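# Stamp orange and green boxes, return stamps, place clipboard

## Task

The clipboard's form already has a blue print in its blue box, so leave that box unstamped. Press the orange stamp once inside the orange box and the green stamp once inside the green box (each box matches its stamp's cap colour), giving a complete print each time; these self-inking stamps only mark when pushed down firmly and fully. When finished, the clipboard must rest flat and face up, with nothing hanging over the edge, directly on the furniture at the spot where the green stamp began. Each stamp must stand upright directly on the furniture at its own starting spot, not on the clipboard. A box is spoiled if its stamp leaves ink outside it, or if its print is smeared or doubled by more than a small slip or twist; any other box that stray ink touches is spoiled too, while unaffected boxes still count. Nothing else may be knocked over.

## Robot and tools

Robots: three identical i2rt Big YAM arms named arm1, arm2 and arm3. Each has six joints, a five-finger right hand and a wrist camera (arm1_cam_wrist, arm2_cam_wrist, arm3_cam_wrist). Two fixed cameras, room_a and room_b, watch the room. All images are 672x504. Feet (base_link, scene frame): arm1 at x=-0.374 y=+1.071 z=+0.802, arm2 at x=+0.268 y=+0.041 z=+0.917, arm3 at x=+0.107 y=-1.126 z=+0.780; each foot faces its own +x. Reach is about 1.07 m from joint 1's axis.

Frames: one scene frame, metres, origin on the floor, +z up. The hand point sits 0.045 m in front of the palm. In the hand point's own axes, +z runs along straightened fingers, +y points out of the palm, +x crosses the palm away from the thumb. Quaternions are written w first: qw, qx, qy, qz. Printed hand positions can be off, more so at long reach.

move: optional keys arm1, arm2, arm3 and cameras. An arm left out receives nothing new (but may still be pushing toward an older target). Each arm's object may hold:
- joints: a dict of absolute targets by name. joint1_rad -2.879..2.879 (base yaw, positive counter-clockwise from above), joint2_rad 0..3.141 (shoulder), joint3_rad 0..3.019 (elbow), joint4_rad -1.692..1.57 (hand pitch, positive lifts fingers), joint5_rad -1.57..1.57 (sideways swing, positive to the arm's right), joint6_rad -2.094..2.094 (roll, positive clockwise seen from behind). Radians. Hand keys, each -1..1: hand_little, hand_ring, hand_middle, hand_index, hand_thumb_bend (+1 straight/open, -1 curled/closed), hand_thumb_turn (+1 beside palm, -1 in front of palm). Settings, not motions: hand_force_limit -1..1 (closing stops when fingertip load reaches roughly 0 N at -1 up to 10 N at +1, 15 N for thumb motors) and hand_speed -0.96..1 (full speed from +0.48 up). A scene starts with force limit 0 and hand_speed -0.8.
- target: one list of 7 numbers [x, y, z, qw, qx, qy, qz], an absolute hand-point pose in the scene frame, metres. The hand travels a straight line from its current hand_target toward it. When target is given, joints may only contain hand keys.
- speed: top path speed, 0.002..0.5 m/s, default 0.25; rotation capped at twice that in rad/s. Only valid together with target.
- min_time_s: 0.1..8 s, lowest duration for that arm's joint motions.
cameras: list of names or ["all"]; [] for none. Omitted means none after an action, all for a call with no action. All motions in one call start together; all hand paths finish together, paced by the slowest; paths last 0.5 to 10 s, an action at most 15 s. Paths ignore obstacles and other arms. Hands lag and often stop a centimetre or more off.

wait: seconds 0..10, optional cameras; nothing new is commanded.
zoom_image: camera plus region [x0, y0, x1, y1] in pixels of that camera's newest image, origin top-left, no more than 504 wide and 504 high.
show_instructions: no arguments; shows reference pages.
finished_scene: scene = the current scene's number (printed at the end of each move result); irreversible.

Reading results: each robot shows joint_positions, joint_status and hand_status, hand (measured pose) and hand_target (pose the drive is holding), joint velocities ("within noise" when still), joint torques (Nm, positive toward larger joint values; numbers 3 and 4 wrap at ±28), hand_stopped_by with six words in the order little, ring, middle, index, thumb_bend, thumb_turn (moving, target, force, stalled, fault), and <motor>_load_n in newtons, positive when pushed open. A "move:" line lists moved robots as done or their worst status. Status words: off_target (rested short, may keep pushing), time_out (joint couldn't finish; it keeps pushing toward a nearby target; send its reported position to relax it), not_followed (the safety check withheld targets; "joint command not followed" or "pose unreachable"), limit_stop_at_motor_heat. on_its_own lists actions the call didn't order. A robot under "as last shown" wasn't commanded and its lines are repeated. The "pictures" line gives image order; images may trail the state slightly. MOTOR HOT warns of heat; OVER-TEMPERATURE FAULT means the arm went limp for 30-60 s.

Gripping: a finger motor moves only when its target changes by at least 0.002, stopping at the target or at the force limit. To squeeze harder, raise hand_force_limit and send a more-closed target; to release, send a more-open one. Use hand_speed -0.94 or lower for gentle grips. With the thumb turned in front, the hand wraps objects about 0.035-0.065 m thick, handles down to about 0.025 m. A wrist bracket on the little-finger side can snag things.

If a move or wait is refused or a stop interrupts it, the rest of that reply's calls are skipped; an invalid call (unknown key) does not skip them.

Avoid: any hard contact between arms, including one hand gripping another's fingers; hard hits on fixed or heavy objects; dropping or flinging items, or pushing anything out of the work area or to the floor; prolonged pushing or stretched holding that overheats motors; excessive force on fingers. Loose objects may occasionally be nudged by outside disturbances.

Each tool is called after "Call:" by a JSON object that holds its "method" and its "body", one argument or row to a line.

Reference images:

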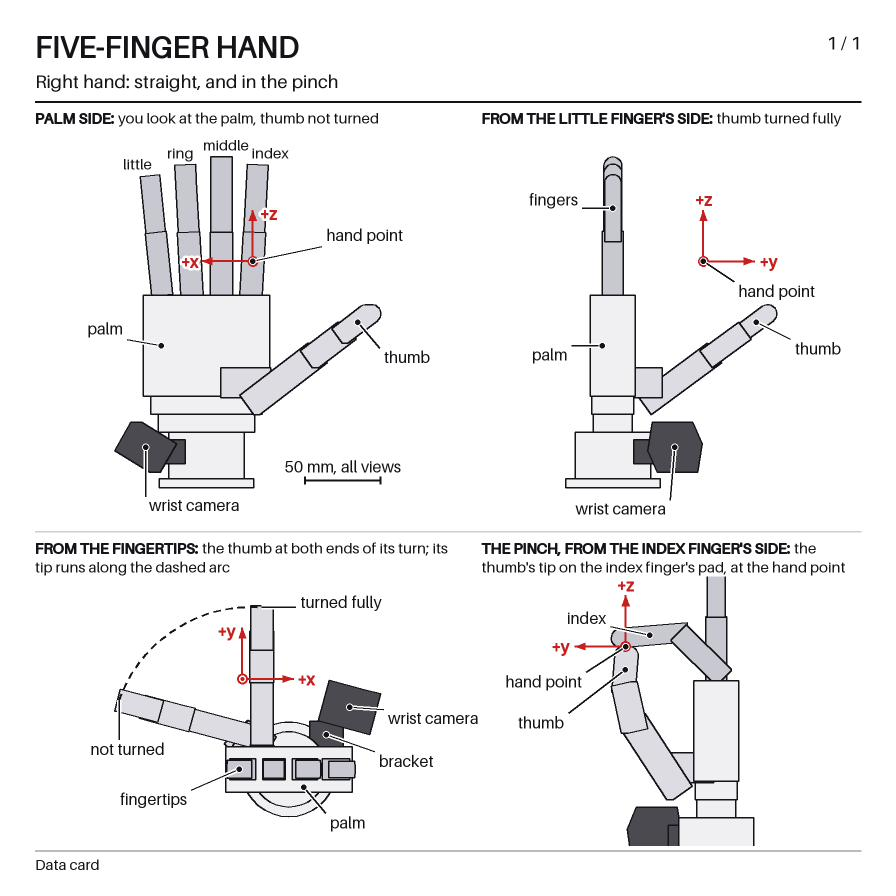

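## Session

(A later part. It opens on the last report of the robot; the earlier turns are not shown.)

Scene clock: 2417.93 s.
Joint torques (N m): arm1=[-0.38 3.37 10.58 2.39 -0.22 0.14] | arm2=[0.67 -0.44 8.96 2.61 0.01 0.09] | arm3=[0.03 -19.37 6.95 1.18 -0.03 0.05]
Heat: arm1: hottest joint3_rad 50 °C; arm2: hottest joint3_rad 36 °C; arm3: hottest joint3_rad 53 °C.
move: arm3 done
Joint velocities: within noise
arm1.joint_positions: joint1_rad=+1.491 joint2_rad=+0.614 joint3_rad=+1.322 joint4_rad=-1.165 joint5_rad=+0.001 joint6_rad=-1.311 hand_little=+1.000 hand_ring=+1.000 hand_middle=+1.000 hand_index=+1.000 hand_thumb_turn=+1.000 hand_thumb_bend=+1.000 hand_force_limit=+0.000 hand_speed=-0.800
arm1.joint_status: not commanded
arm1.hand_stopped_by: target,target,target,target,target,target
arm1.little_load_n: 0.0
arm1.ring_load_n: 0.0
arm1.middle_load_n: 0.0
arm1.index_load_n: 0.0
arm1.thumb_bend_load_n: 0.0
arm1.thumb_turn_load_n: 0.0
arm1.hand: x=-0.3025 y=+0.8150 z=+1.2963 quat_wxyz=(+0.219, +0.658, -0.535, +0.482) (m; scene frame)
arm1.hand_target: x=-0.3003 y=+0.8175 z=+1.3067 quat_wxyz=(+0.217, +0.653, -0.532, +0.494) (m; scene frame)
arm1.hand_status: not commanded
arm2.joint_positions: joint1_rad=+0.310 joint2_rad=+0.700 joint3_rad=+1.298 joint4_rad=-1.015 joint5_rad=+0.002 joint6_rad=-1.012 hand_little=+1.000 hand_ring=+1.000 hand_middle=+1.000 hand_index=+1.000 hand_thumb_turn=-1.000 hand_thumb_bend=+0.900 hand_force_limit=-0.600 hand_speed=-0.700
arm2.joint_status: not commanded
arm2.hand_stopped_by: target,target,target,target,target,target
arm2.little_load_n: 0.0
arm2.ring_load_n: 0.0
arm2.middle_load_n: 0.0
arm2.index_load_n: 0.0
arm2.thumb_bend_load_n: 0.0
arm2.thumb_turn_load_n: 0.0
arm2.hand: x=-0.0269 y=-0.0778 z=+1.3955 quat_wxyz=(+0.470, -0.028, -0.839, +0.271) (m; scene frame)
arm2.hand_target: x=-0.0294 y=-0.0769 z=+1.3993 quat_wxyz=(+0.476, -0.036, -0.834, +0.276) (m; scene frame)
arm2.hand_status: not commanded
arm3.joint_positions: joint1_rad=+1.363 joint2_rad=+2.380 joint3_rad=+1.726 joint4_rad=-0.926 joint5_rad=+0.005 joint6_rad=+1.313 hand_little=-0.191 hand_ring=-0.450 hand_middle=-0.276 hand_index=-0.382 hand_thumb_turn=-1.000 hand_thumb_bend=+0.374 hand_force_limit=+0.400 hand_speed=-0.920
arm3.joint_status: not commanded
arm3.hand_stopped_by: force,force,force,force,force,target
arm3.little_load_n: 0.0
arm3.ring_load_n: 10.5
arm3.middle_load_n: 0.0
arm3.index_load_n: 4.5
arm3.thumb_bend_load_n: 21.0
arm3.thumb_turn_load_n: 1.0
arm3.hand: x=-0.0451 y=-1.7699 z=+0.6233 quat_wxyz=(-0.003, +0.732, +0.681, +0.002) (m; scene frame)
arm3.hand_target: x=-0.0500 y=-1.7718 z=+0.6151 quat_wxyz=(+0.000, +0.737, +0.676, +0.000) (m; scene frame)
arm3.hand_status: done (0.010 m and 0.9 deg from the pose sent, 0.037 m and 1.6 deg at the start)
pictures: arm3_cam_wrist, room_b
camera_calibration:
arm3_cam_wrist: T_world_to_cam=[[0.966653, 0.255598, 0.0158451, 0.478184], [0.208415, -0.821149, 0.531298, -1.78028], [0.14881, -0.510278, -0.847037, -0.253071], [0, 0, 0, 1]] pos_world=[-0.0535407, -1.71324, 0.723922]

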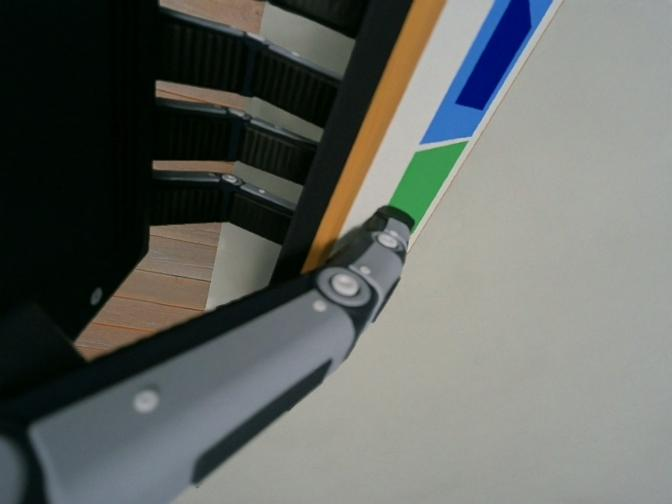

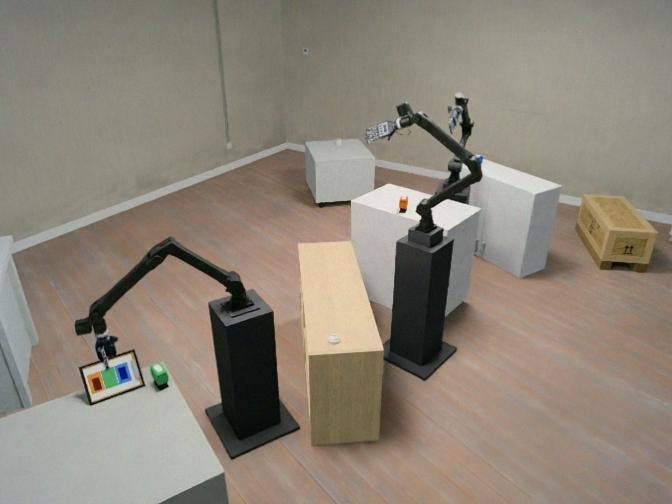

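Call:
{"method": "move", "body": {
  "arm3": {"target": [-0.095, -1.774, 0.585, 0, 0.7373, 0.6756, 0], "speed": 0.06},
  "cameras": ["arm3_cam_wrist", "room_b"]
}}

Call:
{"method": "zoom_image", "body": {
  "camera": "room_b",
  "region": [60, 290, 200, 430]
}}

Scene clock: 2426.50 s.
Joint torques (N m): arm1=[-0.03 3.31 10.66 2.44 -0.21 0.16] | arm2=[0.62 -0.56 8.92 2.62 0.02 0.1] | arm3=[-0.32 -19.08 9.74 0.44 0.41 -0.01]
Heat: arm1: hottest joint3_rad 50 °C; arm2: hottest joint3_rad 36 °C; arm3: hottest joint3_rad 51 °C.
move: arm3 off_target
Joint velocities: within noise
arm1, arm2: as last shown
arm3.joint_positions: joint1_rad=+1.303 joint2_rad=+2.461 joint3_rad=+1.778 joint4_rad=-0.907 joint5_rad=-0.004 joint6_rad=+1.255 hand_little=-0.191 hand_ring=-0.448 hand_middle=-0.276 hand_index=-0.381 hand_thumb_turn=-1.000 hand_thumb_bend=+0.375 hand_force_limit=+0.400 hand_speed=-0.920
arm3.joint_status: not commanded
arm3.hand_stopped_by: force,force,force,force,force,target
arm3.little_load_n: 0.5
arm3.ring_load_n: 27.0
arm3.middle_load_n: 0.0
arm3.index_load_n: 13.0
arm3.thumb_bend_load_n: 27.5
arm3.thumb_turn_load_n: 2.0
arm3.hand: x=-0.0817 y=-1.7633 z=+0.5885 quat_wxyz=(-0.001, +0.733, +0.680, +0.009) (m; scene frame)
arm3.hand_target: x=-0.0949 y=-1.7734 z=+0.5855 quat_wxyz=(+0.000, +0.737, +0.675, +0.000) (m; scene frame)
arm3.hand_status: off_target (0.017 m and 1.3 deg from the pose sent, 0.063 m and 1.0 deg at the start)
pictures: arm3_cam_wrist, room_b
camera_calibration:
arm3_cam_wrist: T_world_to_cam=[[0.966848, 0.253573, 0.030099, 0.500461], [0.199787, -0.82459, 0.529279, -1.75443], [0.15903, -0.505719, -0.847914, -0.264267], [0, 0, 0, 1]] pos_world=[-0.0913312, -1.70723, 0.689445]

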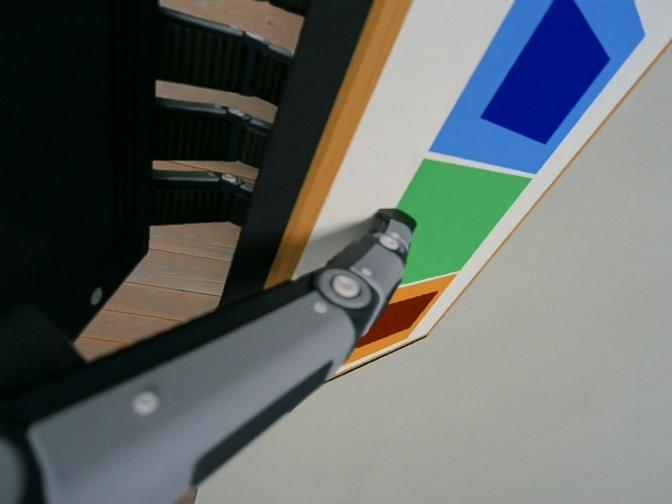

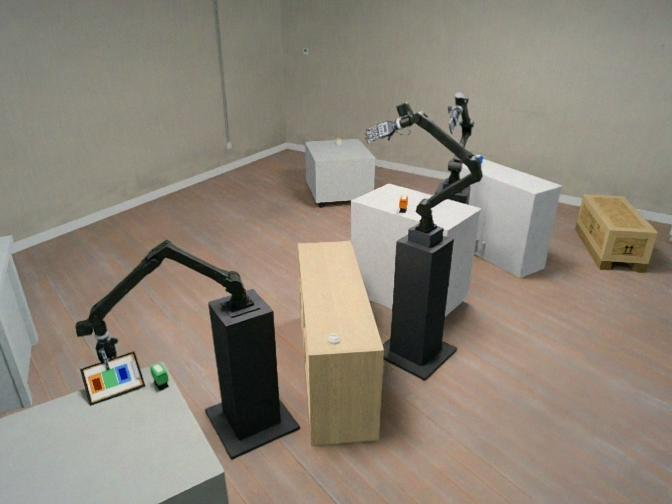

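Scaled by 3.600 from the camera's 672x504 image, which has a finer 960x720 frame.

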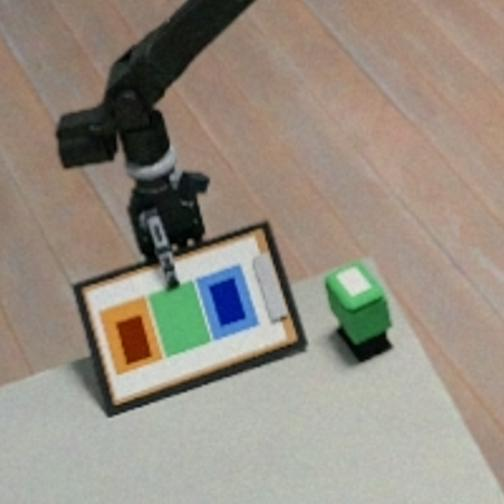

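Call:
{"method": "move", "body": {
  "arm3": {"joints": {"hand_ring": -0.38, "hand_index": -0.34}},
  "cameras": ["arm3_cam_wrist"]
}}

Scene clock: 2430.03 s.
Joint torques (N m): arm1=[0.21 3.66 10.5 2.44 -0.23 0.14] | arm2=[0.62 -0.44 8.94 2.62 0.01 0.1] | arm3=[-0.15 -20.6 9.66 0.39 0.27 0.01]
Heat: arm1: hottest joint3_rad 50 °C; arm2: hottest joint3_rad 36 °C; arm3: hottest joint3_rad 51 °C.
move: arm3 done
Joint velocities: within noise
arm1, arm2: as last shown
arm2.thumb_turn_load_n: 0.5
arm3.joint_positions: joint1_rad=+1.302 joint2_rad=+2.479 joint3_rad=+1.778 joint4_rad=-0.907 joint5_rad=-0.001 joint6_rad=+1.254 hand_little=-0.191 hand_ring=-0.378 hand_middle=-0.276 hand_index=-0.340 hand_thumb_turn=-1.000 hand_thumb_bend=+0.375 hand_force_limit=+0.400 hand_speed=-0.920
arm3.joint_status: all done
arm3.hand_stopped_by: force,force,force,target,force,target
arm3.little_load_n: 0.0
arm3.ring_load_n: 9.0
arm3.middle_load_n: 0.0
arm3.index_load_n: 1.5
arm3.thumb_bend_load_n: 17.0
arm3.thumb_turn_load_n: 3.5
arm3.hand: x=-0.0809 y=-1.7571 z=+0.5764 quat_wxyz=(-0.006, +0.733, +0.680, +0.017) (m; scene frame)
arm3.hand_target: x=-0.0949 y=-1.7733 z=+0.5854 quat_wxyz=(+0.000, +0.737, +0.676, +0.000) (m; scene frame)
arm3.hand_status: not commanded
pictures: arm3_cam_wrist
camera_calibration:
arm3_cam_wrist: T_world_to_cam=[[0.966778, 0.252688, 0.0385985, 0.492011], [0.197516, -0.834313, 0.514694, -1.75182], [0.16226, -0.489971, -0.856505, -0.238648], [0, 0, 0, 1]] pos_world=[-0.0909285, -1.70282, 0.678258]

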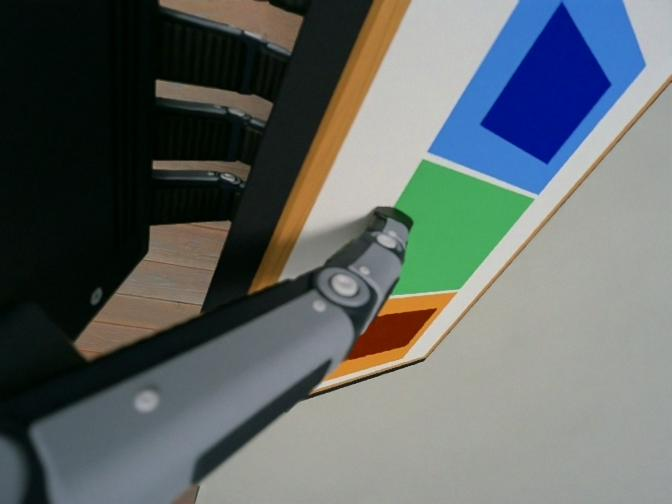

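Call:
{"method": "move", "body": {
  "arm3": {"target": [-0.132, -1.785, 0.545, 0, 0.7373, 0.6756, 0], "speed": 0.06},
  "cameras": ["arm3_cam_wrist", "room_b"]
}}

Call:
{"method": "zoom_image", "body": {
  "camera": "room_b",
  "region": [60, 290, 200, 430]
}}

Scene clock: 2435.97 s.
Joint torques (N m): arm1=[-0.09 3.14 10.58 2.48 -0.23 0.14] | arm2=[0.67 -0.44 8.94 2.63 0 0.09] | arm3=[-0.56 -20.37 10.62 0.43 0.55 0.43]
Heat: arm1: hottest joint3_rad 50 °C; arm2: hottest joint3_rad 36 °C; arm3: hottest joint3_rad 50 °C.
move: arm3 off_target
Joint velocities: within noise
arm1, arm2: as last shown
arm1.index_load_n: 0.5
arm2.thumb_turn_load_n: 0.0
arm3.joint_positions: joint1_rad=+1.264 joint2_rad=+2.594 joint3_rad=+1.912 joint4_rad=-0.925 joint5_rad=-0.008 joint6_rad=+1.173 hand_little=-0.191 hand_ring=-0.377 hand_middle=-0.276 hand_index=-0.339 hand_thumb_turn=-1.000 hand_thumb_bend=+0.375 hand_force_limit=+0.400 hand_speed=-0.920
arm3.joint_status: not commanded
arm3.hand_stopped_by: force,force,force,target,force,target
arm3.little_load_n: 0.5
arm3.ring_load_n: 24.5
arm3.middle_load_n: 0.0
arm3.index_load_n: 13.5
arm3.thumb_bend_load_n: 27.5
arm3.thumb_turn_load_n: 1.5
arm3.hand: x=-0.1103 y=-1.7669 z=+0.5430 quat_wxyz=(-0.001, +0.718, +0.696, +0.018) (m; scene frame)
arm3.hand_target: x=-0.1317 y=-1.7836 z=+0.5459 quat_wxyz=(+0.001, +0.737, +0.676, -0.001) (m; scene frame)
arm3.hand_status: off_target (0.028 m and 3.8 deg from the pose sent, 0.066 m and 2.1 deg at the start)
pictures: arm3_cam_wrist, room_b
camera_calibration:
arm3_cam_wrist: T_world_to_cam=[[0.954624, 0.29441, 0.0448921, 0.593136], [0.229055, -0.822172, 0.521121, -1.71562], [0.190332, -0.487192, -0.852302, -0.261702], [0, 0, 0, 1]] pos_world=[-0.123441, -1.71266, 0.644368]

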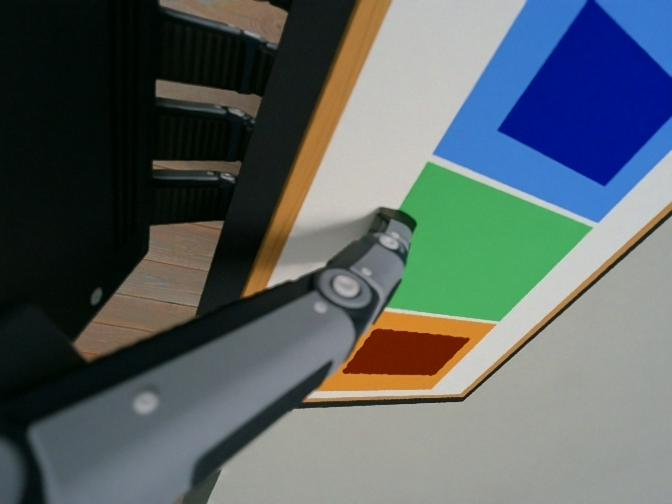

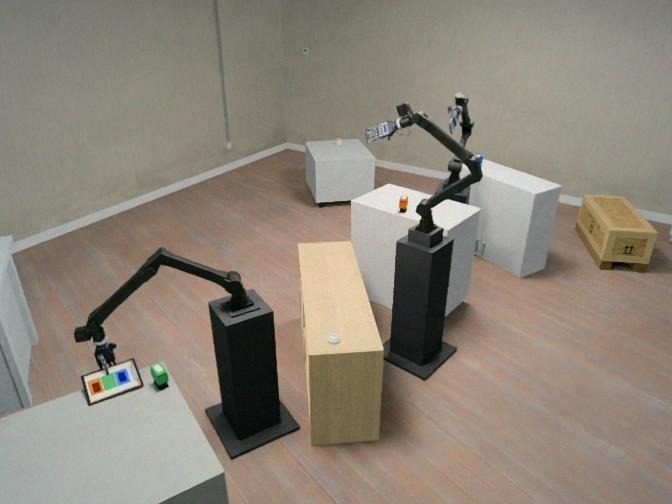

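Scaled by 3.600 from the camera's 672x504 image, which has a finer 960x720 frame.

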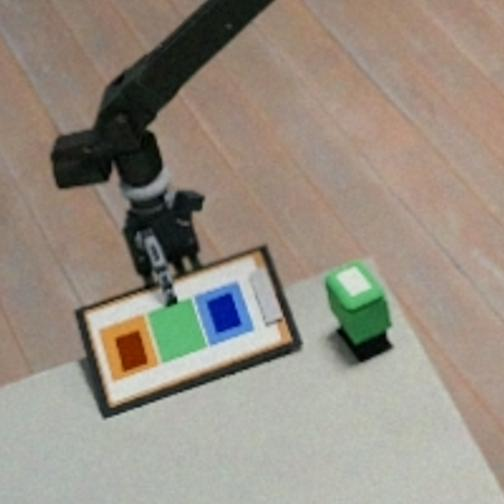

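Call:
{"method": "move", "body": {
  "arm3": {"joints": {"hand_ring": -0.3, "hand_index": -0.27, "hand_middle": -0.25}},
  "cameras": ["arm3_cam_wrist"]
}}

Scene clock: 2439.33 s.
Joint torques (N m): arm1=[-0.32 3.19 10.43 2.5 -0.23 0.08] | arm2=[0.67 -0.5 8.95 2.62 0.01 0.09] | arm3=[-0.67 -21.48 10.39 0.42 0.32 0.19]
Heat: arm1: hottest joint3_rad 50 °C; arm2: hottest joint3_rad 36 °C; arm3: hottest joint3_rad 50 °C.
move: arm3 done
Joint velocities: within noise
arm1, arm2: as last shown
arm1.ring_load_n: -0.5
arm1.index_load_n: 0.0
arm3.joint_positions: joint1_rad=+1.264 joint2_rad=+2.609 joint3_rad=+1.914 joint4_rad=-0.925 joint5_rad=-0.003 joint6_rad=+1.194 hand_little=-0.191 hand_ring=-0.299 hand_middle=-0.250 hand_index=-0.270 hand_thumb_turn=-1.000 hand_thumb_bend=+0.372 hand_force_limit=+0.400 hand_speed=-0.920
arm3.joint_status: all done
arm3.hand_stopped_by: force,force,target,target,force,target
arm3.little_load_n: 0.0
arm3.ring_load_n: 6.0
arm3.middle_load_n: 0.0
arm3.index_load_n: 0.0
arm3.thumb_bend_load_n: 8.0
arm3.thumb_turn_load_n: 0.5
arm3.hand: x=-0.1097 y=-1.7631 z=+0.5328 quat_wxyz=(-0.007, +0.725, +0.688, +0.023) (m; scene frame)
arm3.hand_target: x=-0.1316 y=-1.7836 z=+0.5460 quat_wxyz=(+0.001, +0.737, +0.676, -0.001) (m; scene frame)
arm3.hand_status: not commanded
pictures: arm3_cam_wrist
camera_calibration:
arm3_cam_wrist: T_world_to_cam=[[0.960379, 0.274196, 0.0498874, 0.554343], [0.211868, -0.83459, 0.508499, -1.7244], [0.181064, -0.477783, -0.859616, -0.249096], [0, 0, 0, 1]] pos_world=[-0.121932, -1.71018, 0.635076]

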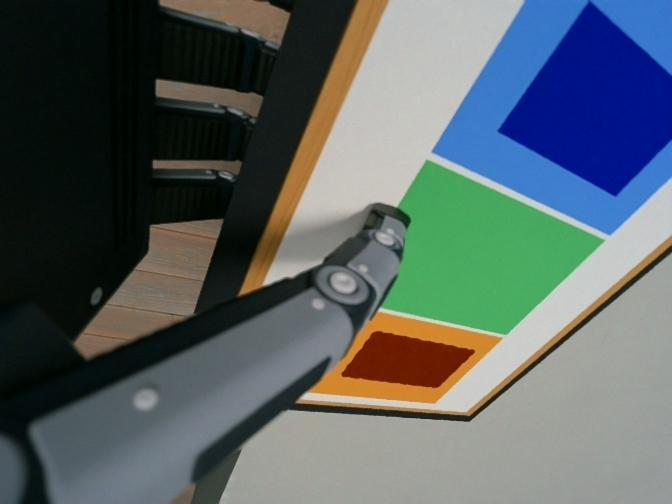

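Call:
{"method": "move", "body": {
  "arm3": {"target": [-0.15, -1.786, 0.515, 0, 0.7373, 0.6756, 0], "speed": 0.06},
  "cameras": ["arm3_cam_wrist", "room_b"]
}}

Call:
{"method": "zoom_image", "body": {
  "camera": "room_b",
  "region": [60, 290, 200, 430]
}}

Scene clock: 2443.47 s.
Joint torques (N m): arm1=[-0.73 3.14 10.5 2.36 -0.2 0.11] | arm2=[0.67 -0.5 8.95 2.62 0.01 0.09] | arm3=[-1.14 -21.07 10.32 0.47 0.56 0.21]
Heat: arm1: hottest joint3_rad 50 °C; arm2: hottest joint3_rad 36 °C; arm3: hottest joint3_rad 51 °C.
move: arm3 off_target
Joint velocities: within noise
arm1, arm2: as last shown
arm1.ring_load_n: 0.0
arm2.little_load_n: -0.5
arm2.thumb_bend_load_n: -0.5
arm3.joint_positions: joint1_rad=+1.247 joint2_rad=+2.677 joint3_rad=+1.994 joint4_rad=-0.925 joint5_rad=-0.007 joint6_rad=+1.170 hand_little=-0.191 hand_ring=-0.298 hand_middle=-0.250 hand_index=-0.270 hand_thumb_turn=-1.000 hand_thumb_bend=+0.373 hand_force_limit=+0.400 hand_speed=-0.920
arm3.joint_status: not commanded
arm3.hand_stopped_by: force,force,target,target,force,target
arm3.little_load_n: 0.5
arm3.ring_load_n: 16.5
arm3.middle_load_n: 0.0
arm3.index_load_n: 5.0
arm3.thumb_bend_load_n: 14.5
arm3.thumb_turn_load_n: -3.0
arm3.hand: x=-0.1247 y=-1.7716 z=+0.5121 quat_wxyz=(-0.002, +0.722, +0.691, +0.018) (m; scene frame)
arm3.hand_target: x=-0.1498 y=-1.7846 z=+0.5160 quat_wxyz=(+0.000, +0.737, +0.676, +0.000) (m; scene frame)
arm3.hand_status: off_target (0.029 m and 3.2 deg from the pose sent, 0.050 m and 3.4 deg at the start)
pictures: arm3_cam_wrist, room_b
camera_calibration:
arm3_cam_wrist: T_world_to_cam=[[0.958352, 0.281865, 0.0459683, 0.587351], [0.218011, -0.826015, 0.519779, -1.70755], [0.184478, -0.48811, -0.853063, -0.289404], [0, 0, 0, 1]] pos_world=[-0.137235, -1.71728, 0.61367]

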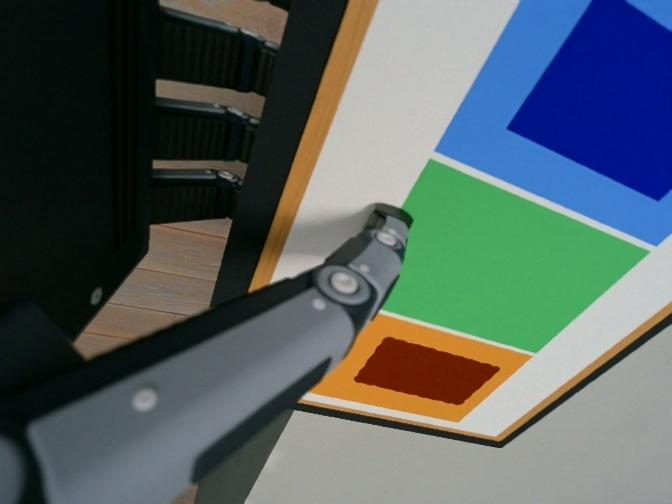

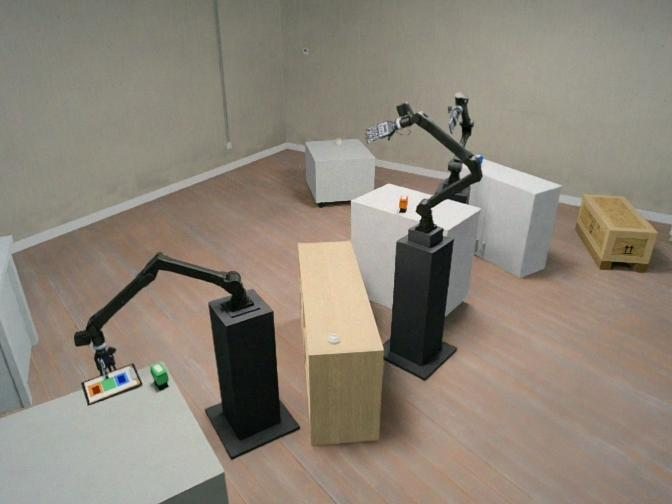

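Scaled by 3.600 from the camera's 672x504 image, which has a finer 960x720 frame.

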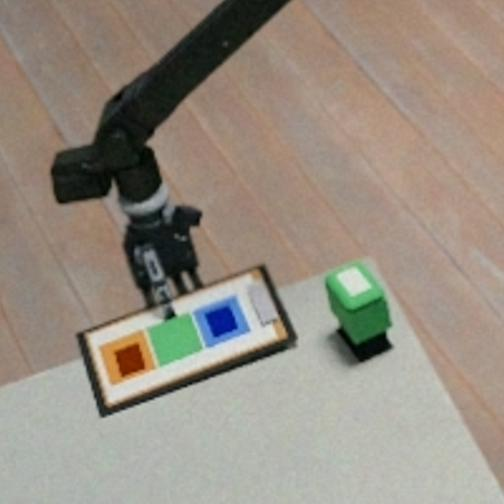

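Call:
{"method": "move", "body": {
  "arm3": {"target": [-0.155, -1.787, 0.49, 0, 0.7373, 0.6756, 0], "speed": 0.06},
  "cameras": ["arm3_cam_wrist", "room_b"]
}}

Call:
{"method": "zoom_image", "body": {
  "camera": "room_b",
  "region": [60, 290, 200, 430]
}}

Scene clock: 2452.20 s.
Joint torques (N m): arm1=[0.44 3.25 10.51 2.29 -0.21 0.11] | arm2=[0.67 -0.38 8.92 2.62 0.01 0.09] | arm3=[-1.03 -19.37 10.48 1.02 0.93 0.42]
Heat: arm1: hottest joint3_rad 50 °C; arm2: hottest joint3_rad 36 °C; arm3: hottest joint3_rad 50 °C.
move: arm3 off_target
Joint velocities: within noise
arm1, arm2: as last shown
arm1.thumb_turn_load_n: 0.5
arm2.little_load_n: 0.0
arm2.middle_load_n: -0.5
arm2.thumb_bend_load_n: 0.0
arm3.joint_positions: joint1_rad=+1.240 joint2_rad=+2.707 joint3_rad=+2.037 joint4_rad=-0.926 joint5_rad=-0.016 joint6_rad=+1.144 hand_little=-0.191 hand_ring=-0.297 hand_middle=-0.250 hand_index=-0.270 hand_thumb_turn=-1.000 hand_thumb_bend=+0.374 hand_force_limit=+0.400 hand_speed=-0.920
arm3.joint_status: not commanded
arm3.hand_stopped_by: force,force,target,target,force,target
arm3.little_load_n: 0.0
arm3.ring_load_n: 20.0
arm3.middle_load_n: 0.0
arm3.index_load_n: 0.0
arm3.thumb_bend_load_n: 21.5
arm3.thumb_turn_load_n: -6.0
arm3.hand: x=-0.1314 y=-1.7781 z=+0.5056 quat_wxyz=(+0.005, +0.716, +0.698, +0.014) (m; scene frame)
arm3.hand_target: x=-0.1543 y=-1.7852 z=+0.4913 quat_wxyz=(+0.001, +0.737, +0.676, -0.001) (m; scene frame)
arm3.hand_status: off_target (0.030 m and 3.9 deg from the pose sent, 0.041 m and 3.2 deg at the start)
pictures: arm3_cam_wrist, room_b
camera_calibration:
arm3_cam_wrist: T_world_to_cam=[[0.952981, 0.299868, 0.0436745, 0.628319], [0.231451, -0.813302, 0.533825, -1.69085], [0.195598, -0.498617, -0.844466, -0.318437], [0, 0, 0, 1]] pos_world=[-0.145141, -1.72236, 0.606267]

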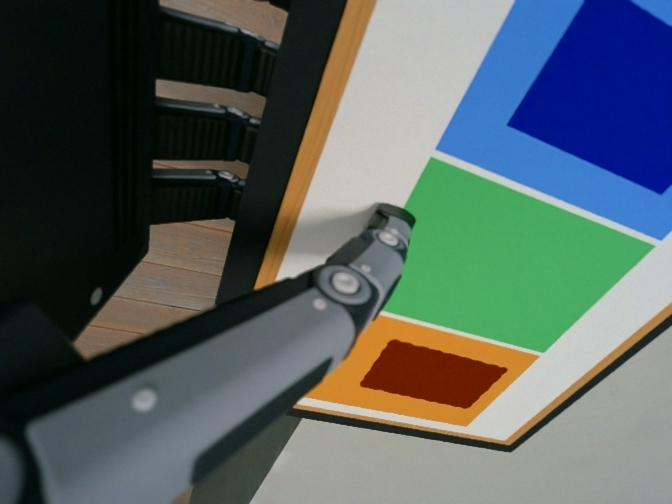

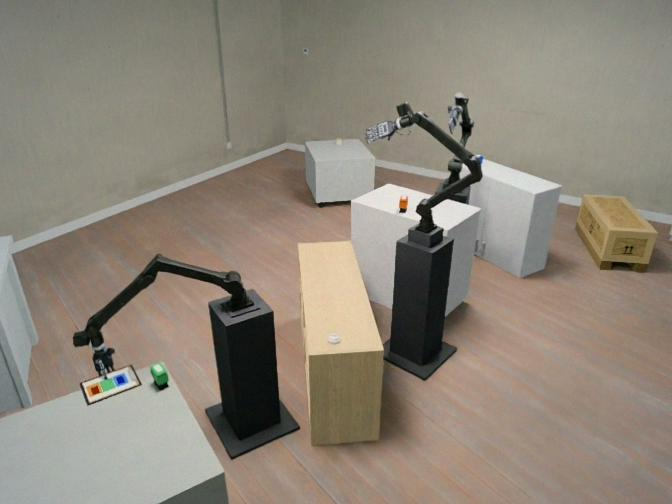

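Scaled by 3.600 from the camera's 672x504 image, which has a finer 960x720 frame.

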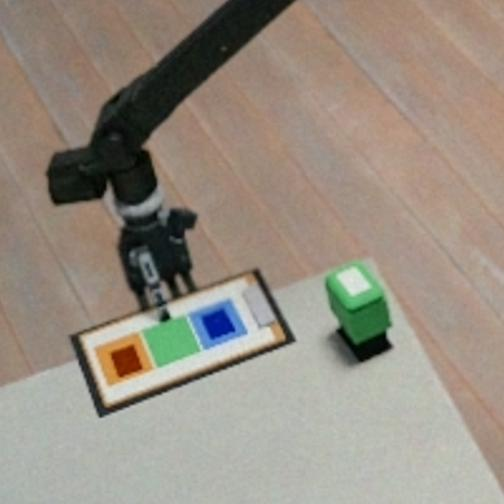

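Call:
{"method": "zoom_image", "body": {
  "camera": "arm3_cam_wrist",
  "region": [140, 0, 500, 504]
}}

Scaled by 1.000.

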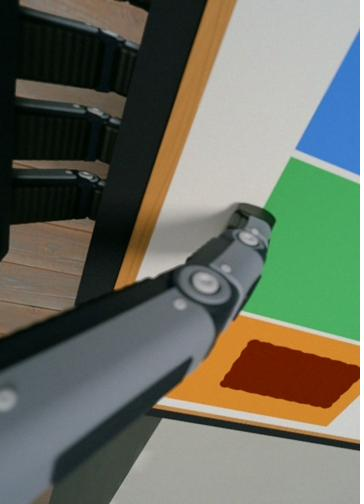

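Call:
{"method": "move", "body": {
  "arm3": {"joints": {"hand_ring": -0.15, "hand_index": -0.15, "hand_middle": -0.15, "hand_little": -0.15, "hand_speed": -0.85}},
  "cameras": ["arm3_cam_wrist"]
}}

Scene clock: 2469.63 s.
Joint torques (N m): arm1=[-0.26 3.14 10.54 2.41 -0.21 0.12] | arm2=[0.67 -0.56 8.94 2.63 0.01 0.1] | arm3=[-0.97 -19.49 10.28 1.06 0.93 0.35]
Heat: arm1: hottest joint3_rad 50 °C; arm2: hottest joint3_rad 36 °C; arm3: hottest joint3_rad 51 °C.
move: arm3 done
Joint velocities: within noise
arm1, arm2: as last shown
arm1.thumb_turn_load_n: 0.0
arm2.middle_load_n: 0.0
arm2.thumb_turn_load_n: 0.5
arm3.joint_positions: joint1_rad=+1.240 joint2_rad=+2.710 joint3_rad=+2.040 joint4_rad=-0.927 joint5_rad=-0.016 joint6_rad=+1.151 hand_little=-0.150 hand_ring=-0.150 hand_middle=-0.150 hand_index=-0.150 hand_thumb_turn=-1.000 hand_thumb_bend=+0.372 hand_force_limit=+0.400 hand_speed=-0.850
arm3.joint_status: all done
arm3.hand_stopped_by: target,target,target,target,force,target
arm3.little_load_n: 0.5
arm3.ring_load_n: 0.0
arm3.middle_load_n: 0.0
arm3.index_load_n: 0.0
arm3.thumb_bend_load_n: 7.0
arm3.thumb_turn_load_n: -3.0
arm3.hand: x=-0.1315 y=-1.7784 z=+0.5044 quat_wxyz=(+0.005, +0.719, +0.695, +0.014) (m; scene frame)
arm3.hand_target: x=-0.1543 y=-1.7853 z=+0.4914 quat_wxyz=(+0.001, +0.737, +0.676, -0.001) (m; scene frame)
arm3.hand_status: not commanded
pictures: arm3_cam_wrist
camera_calibration:
arm3_cam_wrist: T_world_to_cam=[[0.955106, 0.292868, 0.0447267, 0.615883], [0.225203, -0.815789, 0.532702, -1.69502], [0.192499, -0.498715, -0.84512, -0.319866], [0, 0, 0, 1]] pos_world=[-0.144938, -1.72267, 0.605069]

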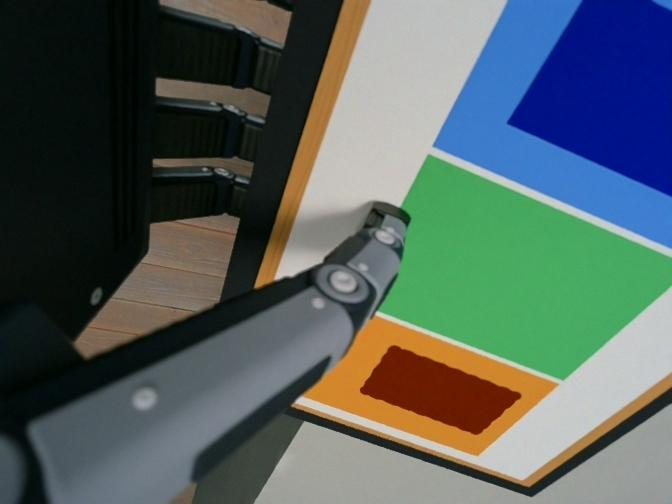

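Call:
{"method": "move", "body": {
  "arm3": {"target": [-0.145, -1.785, 0.505, 0, 0.7373, 0.6756, 0], "speed": 0.05, "joints": {"hand_thumb_bend": 1.0, "hand_speed": -0.7}},
  "cameras": ["arm3_cam_wrist", "room_b"]
}}

Call:
{"method": "zoom_image", "body": {
  "camera": "room_b",
  "region": [60, 290, 200, 430]
}}

Scene clock: 2475.67 s.
Joint torques (N m): arm1=[0.56 3.49 10.55 2.3 -0.2 0.12] | arm2=[0.73 -0.44 8.92 2.61 0.01 0.09] | arm3=[0.03 -22.65 7.12 0.85 0.26 0.05]
Heat: arm1: hottest joint3_rad 50 °C; arm2: hottest joint3_rad 36 °C; arm3: hottest joint3_rad 50 °C.
move: arm3 done
Joint velocities: within noise
arm1.joint_positions: joint1_rad=+1.491 joint2_rad=+0.614 joint3_rad=+1.322 joint4_rad=-1.165 joint5_rad=+0.001 joint6_rad=-1.311 hand_little=+1.000 hand_ring=+1.000 hand_middle=+1.000 hand_index=+1.000 hand_thumb_turn=+1.000 hand_thumb_bend=+1.000 hand_force_limit=+0.000 hand_speed=-0.800
arm1.joint_status: not commanded
arm1.hand_stopped_by: target,target,target,target,target,target
arm1.little_load_n: 0.0
arm1.ring_load_n: 0.0
arm1.middle_load_n: 0.0
arm1.index_load_n: 0.0
arm1.thumb_bend_load_n: 0.0
arm1.thumb_turn_load_n: 0.0
arm1.hand: x=-0.3025 y=+0.8150 z=+1.2963 quat_wxyz=(+0.219, +0.658, -0.535, +0.482) (m; scene frame)
arm1.hand_target: x=-0.3003 y=+0.8175 z=+1.3067 quat_wxyz=(+0.217, +0.653, -0.532, +0.494) (m; scene frame)
arm1.hand_status: not commanded
arm2.joint_positions: joint1_rad=+0.310 joint2_rad=+0.700 joint3_rad=+1.298 joint4_rad=-1.015 joint5_rad=+0.002 joint6_rad=-1.012 hand_little=+1.000 hand_ring=+1.000 hand_middle=+1.000 hand_index=+1.000 hand_thumb_turn=-1.000 hand_thumb_bend=+0.900 hand_force_limit=-0.600 hand_speed=-0.700
arm2.joint_status: not commanded
arm2.hand_stopped_by: target,target,target,target,target,target
arm2.little_load_n: 0.0
arm2.ring_load_n: 0.0
arm2.middle_load_n: 0.0
arm2.index_load_n: 0.0
arm2.thumb_bend_load_n: 0.0
arm2.thumb_turn_load_n: 0.5
arm2.hand: x=-0.0269 y=-0.0778 z=+1.3955 quat_wxyz=(+0.470, -0.028, -0.839, +0.271) (m; scene frame)
arm2.hand_target: x=-0.0294 y=-0.0769 z=+1.3993 quat_wxyz=(+0.476, -0.036, -0.834, +0.276) (m; scene frame)
arm2.hand_status: not commanded
arm3.joint_positions: joint1_rad=+1.238 joint2_rad=+2.710 joint3_rad=+2.040 joint4_rad=-0.921 joint5_rad=-0.001 joint6_rad=+1.189 hand_little=-0.150 hand_ring=-0.150 hand_middle=-0.150 hand_index=-0.150 hand_thumb_turn=-1.000 hand_thumb_bend=+1.000 hand_force_limit=+0.400 hand_speed=-0.700
arm3.joint_status: all done
arm3.hand_stopped_by: target,target,target,target,target,target
arm3.little_load_n: 0.0
arm3.ring_load_n: 0.0
arm3.middle_load_n: 0.0
arm3.index_load_n: 0.0
arm3.thumb_bend_load_n: 0.0
arm3.thumb_turn_load_n: 0.0
arm3.hand: x=-0.1377 y=-1.7802 z=+0.5033 quat_wxyz=(-0.002, +0.733, +0.681, +0.009) (m; scene frame)
arm3.hand_target: x=-0.1449 y=-1.7849 z=+0.5052 quat_wxyz=(+0.000, +0.737, +0.676, +0.000) (m; scene frame)
arm3.hand_status: done (0.009 m and 1.3 deg from the pose sent, 0.015 m and 3.5 deg at the start)
pictures: arm3_cam_wrist, room_b
camera_calibration:
arm3_cam_wrist: T_world_to_cam=[[0.966692, 0.254291, 0.0290341, 0.563242], [0.201272, -0.825366, 0.527504, -1.71223], [0.158104, -0.50409, -0.849056, -0.332854], [0, 0, 0, 1]] pos_world=[-0.147233, -1.72423, 0.604243]

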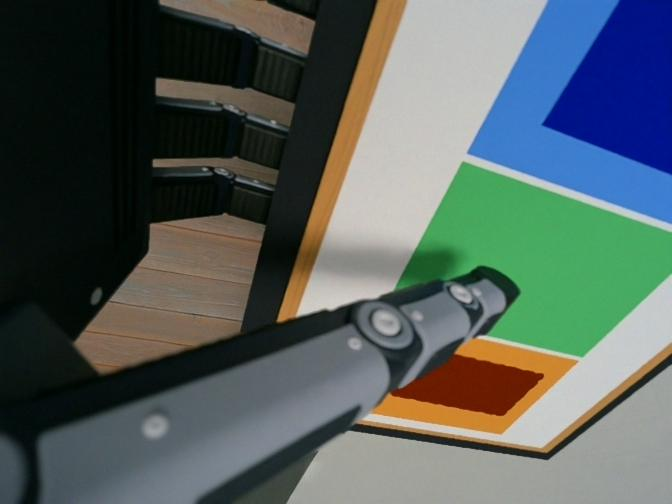

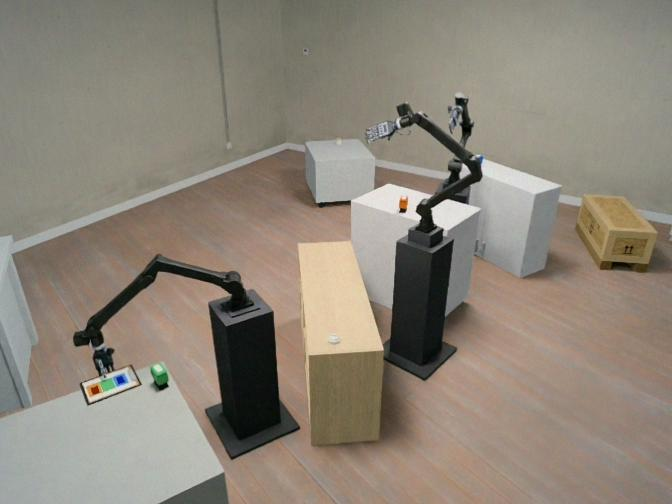

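Scaled by 3.600 from the camera's 672x504 image, which has a finer 960x720 frame.

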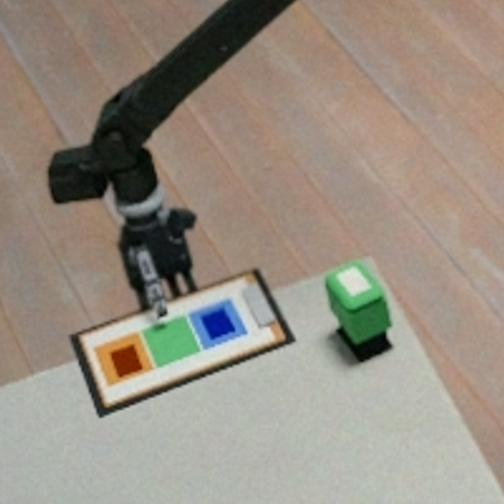

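Call:
{"method": "move", "body": {
  "arm3": {"joints": {"hand_little": 1, "hand_ring": 1, "hand_middle": 1, "hand_index": 1, "hand_speed": -0.3}}
}}

Call:
{"method": "move", "body": {
  "arm3": {"target": [-0.16, -1.80, 0.62, 0, 0.7373, 0.6756, 0], "speed": 0.12},
  "cameras": ["arm3_cam_wrist", "room_b"]
}}

Call:
{"method": "zoom_image", "body": {
  "camera": "room_b",
  "region": [60, 290, 200, 430]
}}

Scene clock: 2499.43 s.
Joint torques (N m): arm1=[-0.09 3.08 10.4 2.28 -0.2 0.12] | arm2=[0.73 -0.44 8.94 2.62 0 0.1] | arm3=[0.09 -22.53 7.12 0.8 0.23 0.04]
Heat: arm1: hottest joint3_rad 50 °C; arm2: hottest joint3_rad 36 °C; arm3: hottest joint3_rad 47 °C.
move: arm3 done
Joint velocities: within noise
arm1, arm2: as last shown
arm3.joint_positions: joint1_rad=+1.238 joint2_rad=+2.710 joint3_rad=+2.040 joint4_rad=-0.919 joint5_rad=+0.000 joint6_rad=+1.190 hand_little=+1.000 hand_ring=+1.000 hand_middle=+1.000 hand_index=+1.000 hand_thumb_turn=-1.000 hand_thumb_bend=+1.000 hand_force_limit=+0.400 hand_speed=-0.300
arm3.joint_status: all done
arm3.hand_stopped_by: target,target,target,target,target,target
arm3.little_load_n: 0.0
arm3.ring_load_n: 0.0
arm3.middle_load_n: 0.0
arm3.index_load_n: 0.0
arm3.thumb_bend_load_n: -0.5
arm3.thumb_turn_load_n: 0.0
arm3.hand: x=-0.1381 y=-1.7806 z=+0.5032 quat_wxyz=(-0.002, +0.733, +0.680, +0.008) (m; scene frame)
arm3.hand_target: x=-0.1450 y=-1.7849 z=+0.5051 quat_wxyz=(+0.000, +0.737, +0.676, +0.000) (m; scene frame)
arm3.hand_status: not commanded
pictures: none

Scene clock: 2501.13 s.
Joint torques (N m): arm1=[0.26 3.31 10.55 2.35 -0.22 0.15] | arm2=[0.67 -0.5 8.92 2.61 0.01 0.1] | arm3=[-0.5 -24.76 10.11 0.05 0.25 -0.06]
Heat: arm1: hottest joint3_rad 50 °C; arm2: hottest joint3_rad 36 °C; arm3: hottest joint3_rad 47 °C.
move: arm3 off_target
Joint velocities: within noise
arm1, arm2: as last shown
arm2.little_load_n: -0.5
arm2.ring_load_n: -0.5
arm2.middle_load_n: -0.5
arm2.thumb_bend_load_n: 0.5
arm3.joint_positions: joint1_rad=+1.237 joint2_rad=+2.582 joint3_rad=+2.040 joint4_rad=-1.087 joint5_rad=+0.000 joint6_rad=+1.190 hand_little=+1.000 hand_ring=+1.000 hand_middle=+1.000 hand_index=+1.000 hand_thumb_turn=-1.000 hand_thumb_bend=+1.000 hand_force_limit=+0.400 hand_speed=-0.300
arm3.joint_status: not commanded
arm3.hand_stopped_by: target,target,target,target,target,target
arm3.little_load_n: 0.0
arm3.ring_load_n: 0.0
arm3.middle_load_n: 0.0
arm3.index_load_n: 0.0
arm3.thumb_bend_load_n: 0.0
arm3.thumb_turn_load_n: 0.0
arm3.hand: x=-0.1395 y=-1.7818 z=+0.5904 quat_wxyz=(-0.009, +0.733, +0.680, +0.026) (m; scene frame)
arm3.hand_target: x=-0.1596 y=-1.7989 z=+0.6204 quat_wxyz=(+0.000, +0.737, +0.676, +0.000) (m; scene frame)
arm3.hand_status: off_target (0.040 m and 3.3 deg from the pose sent, 0.120 m and 1.2 deg at the start)
pictures: arm3_cam_wrist, room_b
camera_calibration:
arm3_cam_wrist: T_world_to_cam=[[0.966418, 0.251492, 0.0528024, 0.543779], [0.192053, -0.843371, 0.501838, -1.77736], [0.17074, -0.474844, -0.863349, -0.197084], [0, 0, 0, 1]] pos_world=[-0.150522, -1.72931, 0.69308]

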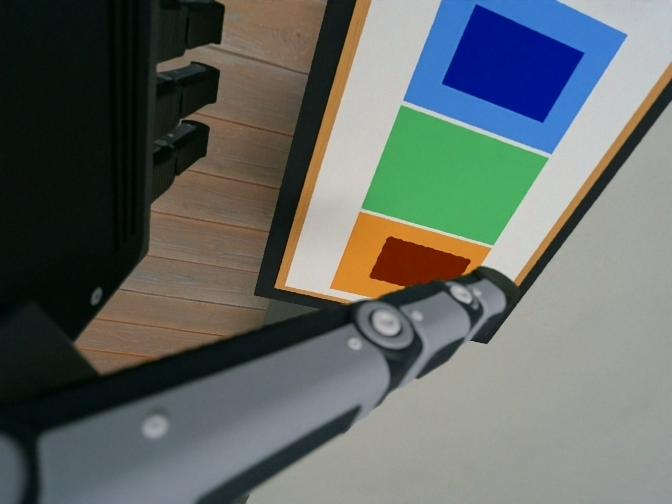

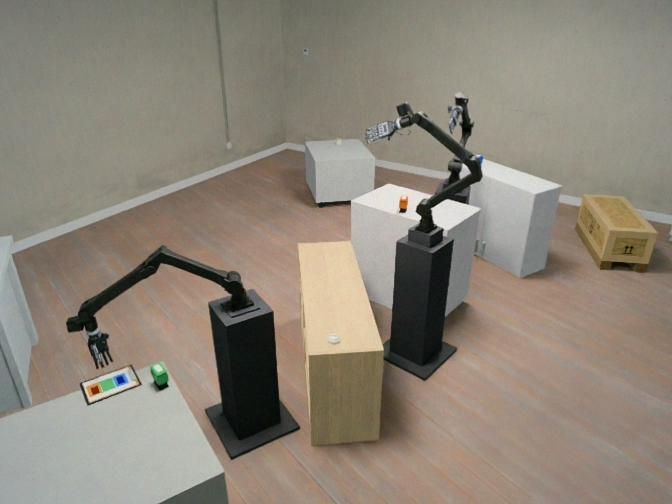

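Scaled by 3.600 from the camera's 672x504 image, which has a finer 960x720 frame.

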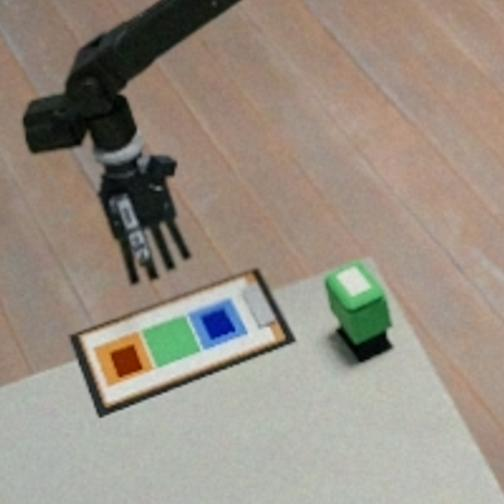

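Call:
{"method": "move", "body": {
  "arm3": {"target": [-0.158, -1.805, 0.56, 0, 0.7254, 0.6884, 0], "speed": 0.1},
  "cameras": ["arm3_cam_wrist", "room_b"]
}}

Call:
{"method": "zoom_image", "body": {
  "camera": "room_b",
  "region": [60, 290, 200, 430]
}}

Scene clock: 2522.57 s.
Joint torques (N m): arm1=[-0.44 2.9 10.59 2.32 -0.22 0.14] | arm2=[0.67 -0.5 8.92 2.62 0.01 0.09] | arm3=[-0.09 -23 10.78 0.68 0.26 -0.14]
Heat: arm1: hottest joint3_rad 50 °C; arm2: hottest joint3_rad 36 °C; arm3: hottest joint3_rad 46 °C.
move: arm3 off_target
Joint velocities: within noise
arm1, arm2: as last shown
arm2.little_load_n: 0.0
arm2.ring_load_n: 0.0
arm2.middle_load_n: 0.0
arm2.thumb_bend_load_n: 0.0
arm3.joint_positions: joint1_rad=+1.237 joint2_rad=+2.674 joint3_rad=+2.093 joint4_rad=-1.051 joint5_rad=+0.000 joint6_rad=+1.168 hand_little=+1.000 hand_ring=+1.000 hand_middle=+1.000 hand_index=+1.000 hand_thumb_turn=-1.000 hand_thumb_bend=+1.000 hand_force_limit=+0.400 hand_speed=-0.300
arm3.joint_status: not commanded
arm3.hand_stopped_by: target,target,target,target,target,target
arm3.little_load_n: 0.0
arm3.ring_load_n: 0.0
arm3.middle_load_n: 0.0
arm3.index_load_n: 0.0
arm3.thumb_bend_load_n: 0.0
arm3.thumb_turn_load_n: 0.0
arm3.hand: x=-0.1399 y=-1.7830 z=+0.5442 quat_wxyz=(-0.009, +0.725, +0.688, +0.028) (m; scene frame)
arm3.hand_target: x=-0.1575 y=-1.8037 z=+0.5610 quat_wxyz=(+0.000, +0.725, +0.688, +0.000) (m; scene frame)
arm3.hand_status: off_target (0.033 m and 3.4 deg from the pose sent, 0.043 m and 3.4 deg at the start)
pictures: arm3_cam_wrist, room_b
camera_calibration:
arm3_cam_wrist: T_world_to_cam=[[0.960371, 0.273051, 0.0559476, 0.582795], [0.209706, -0.840082, 0.500286, -1.74606], [0.183604, -0.468727, -0.864051, -0.224452], [0, 0, 0, 1]] pos_world=[-0.15233, -1.73118, 0.646986]

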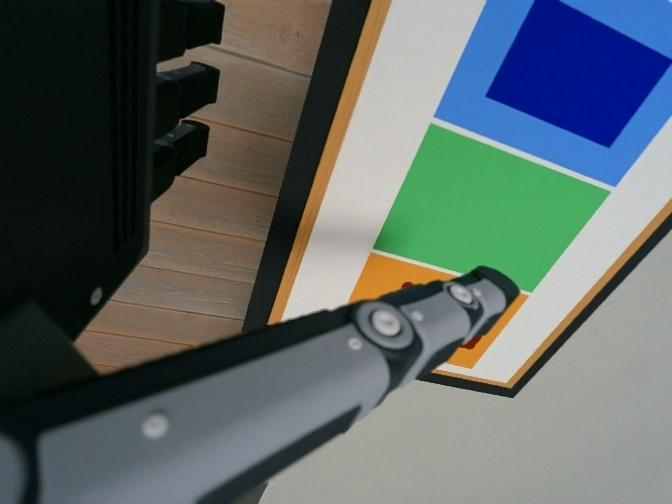

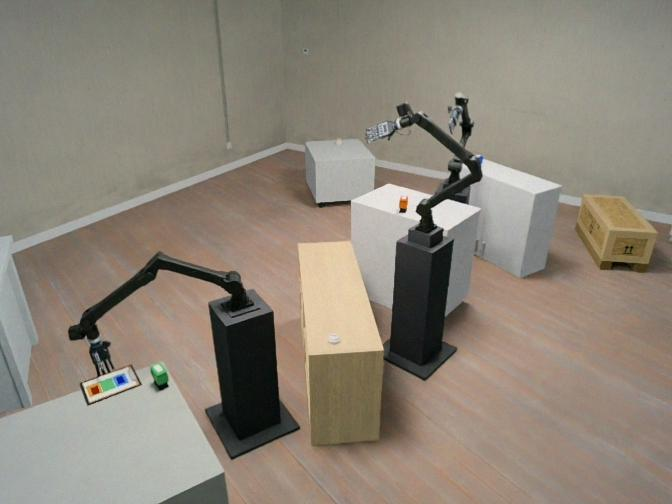

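Scaled by 3.600 from the camera's 672x504 image, which has a finer 960x720 frame.

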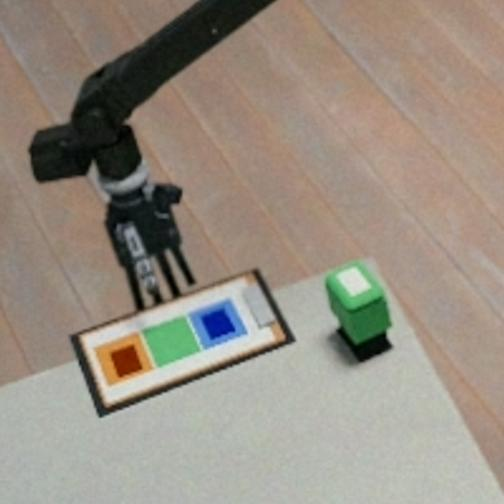

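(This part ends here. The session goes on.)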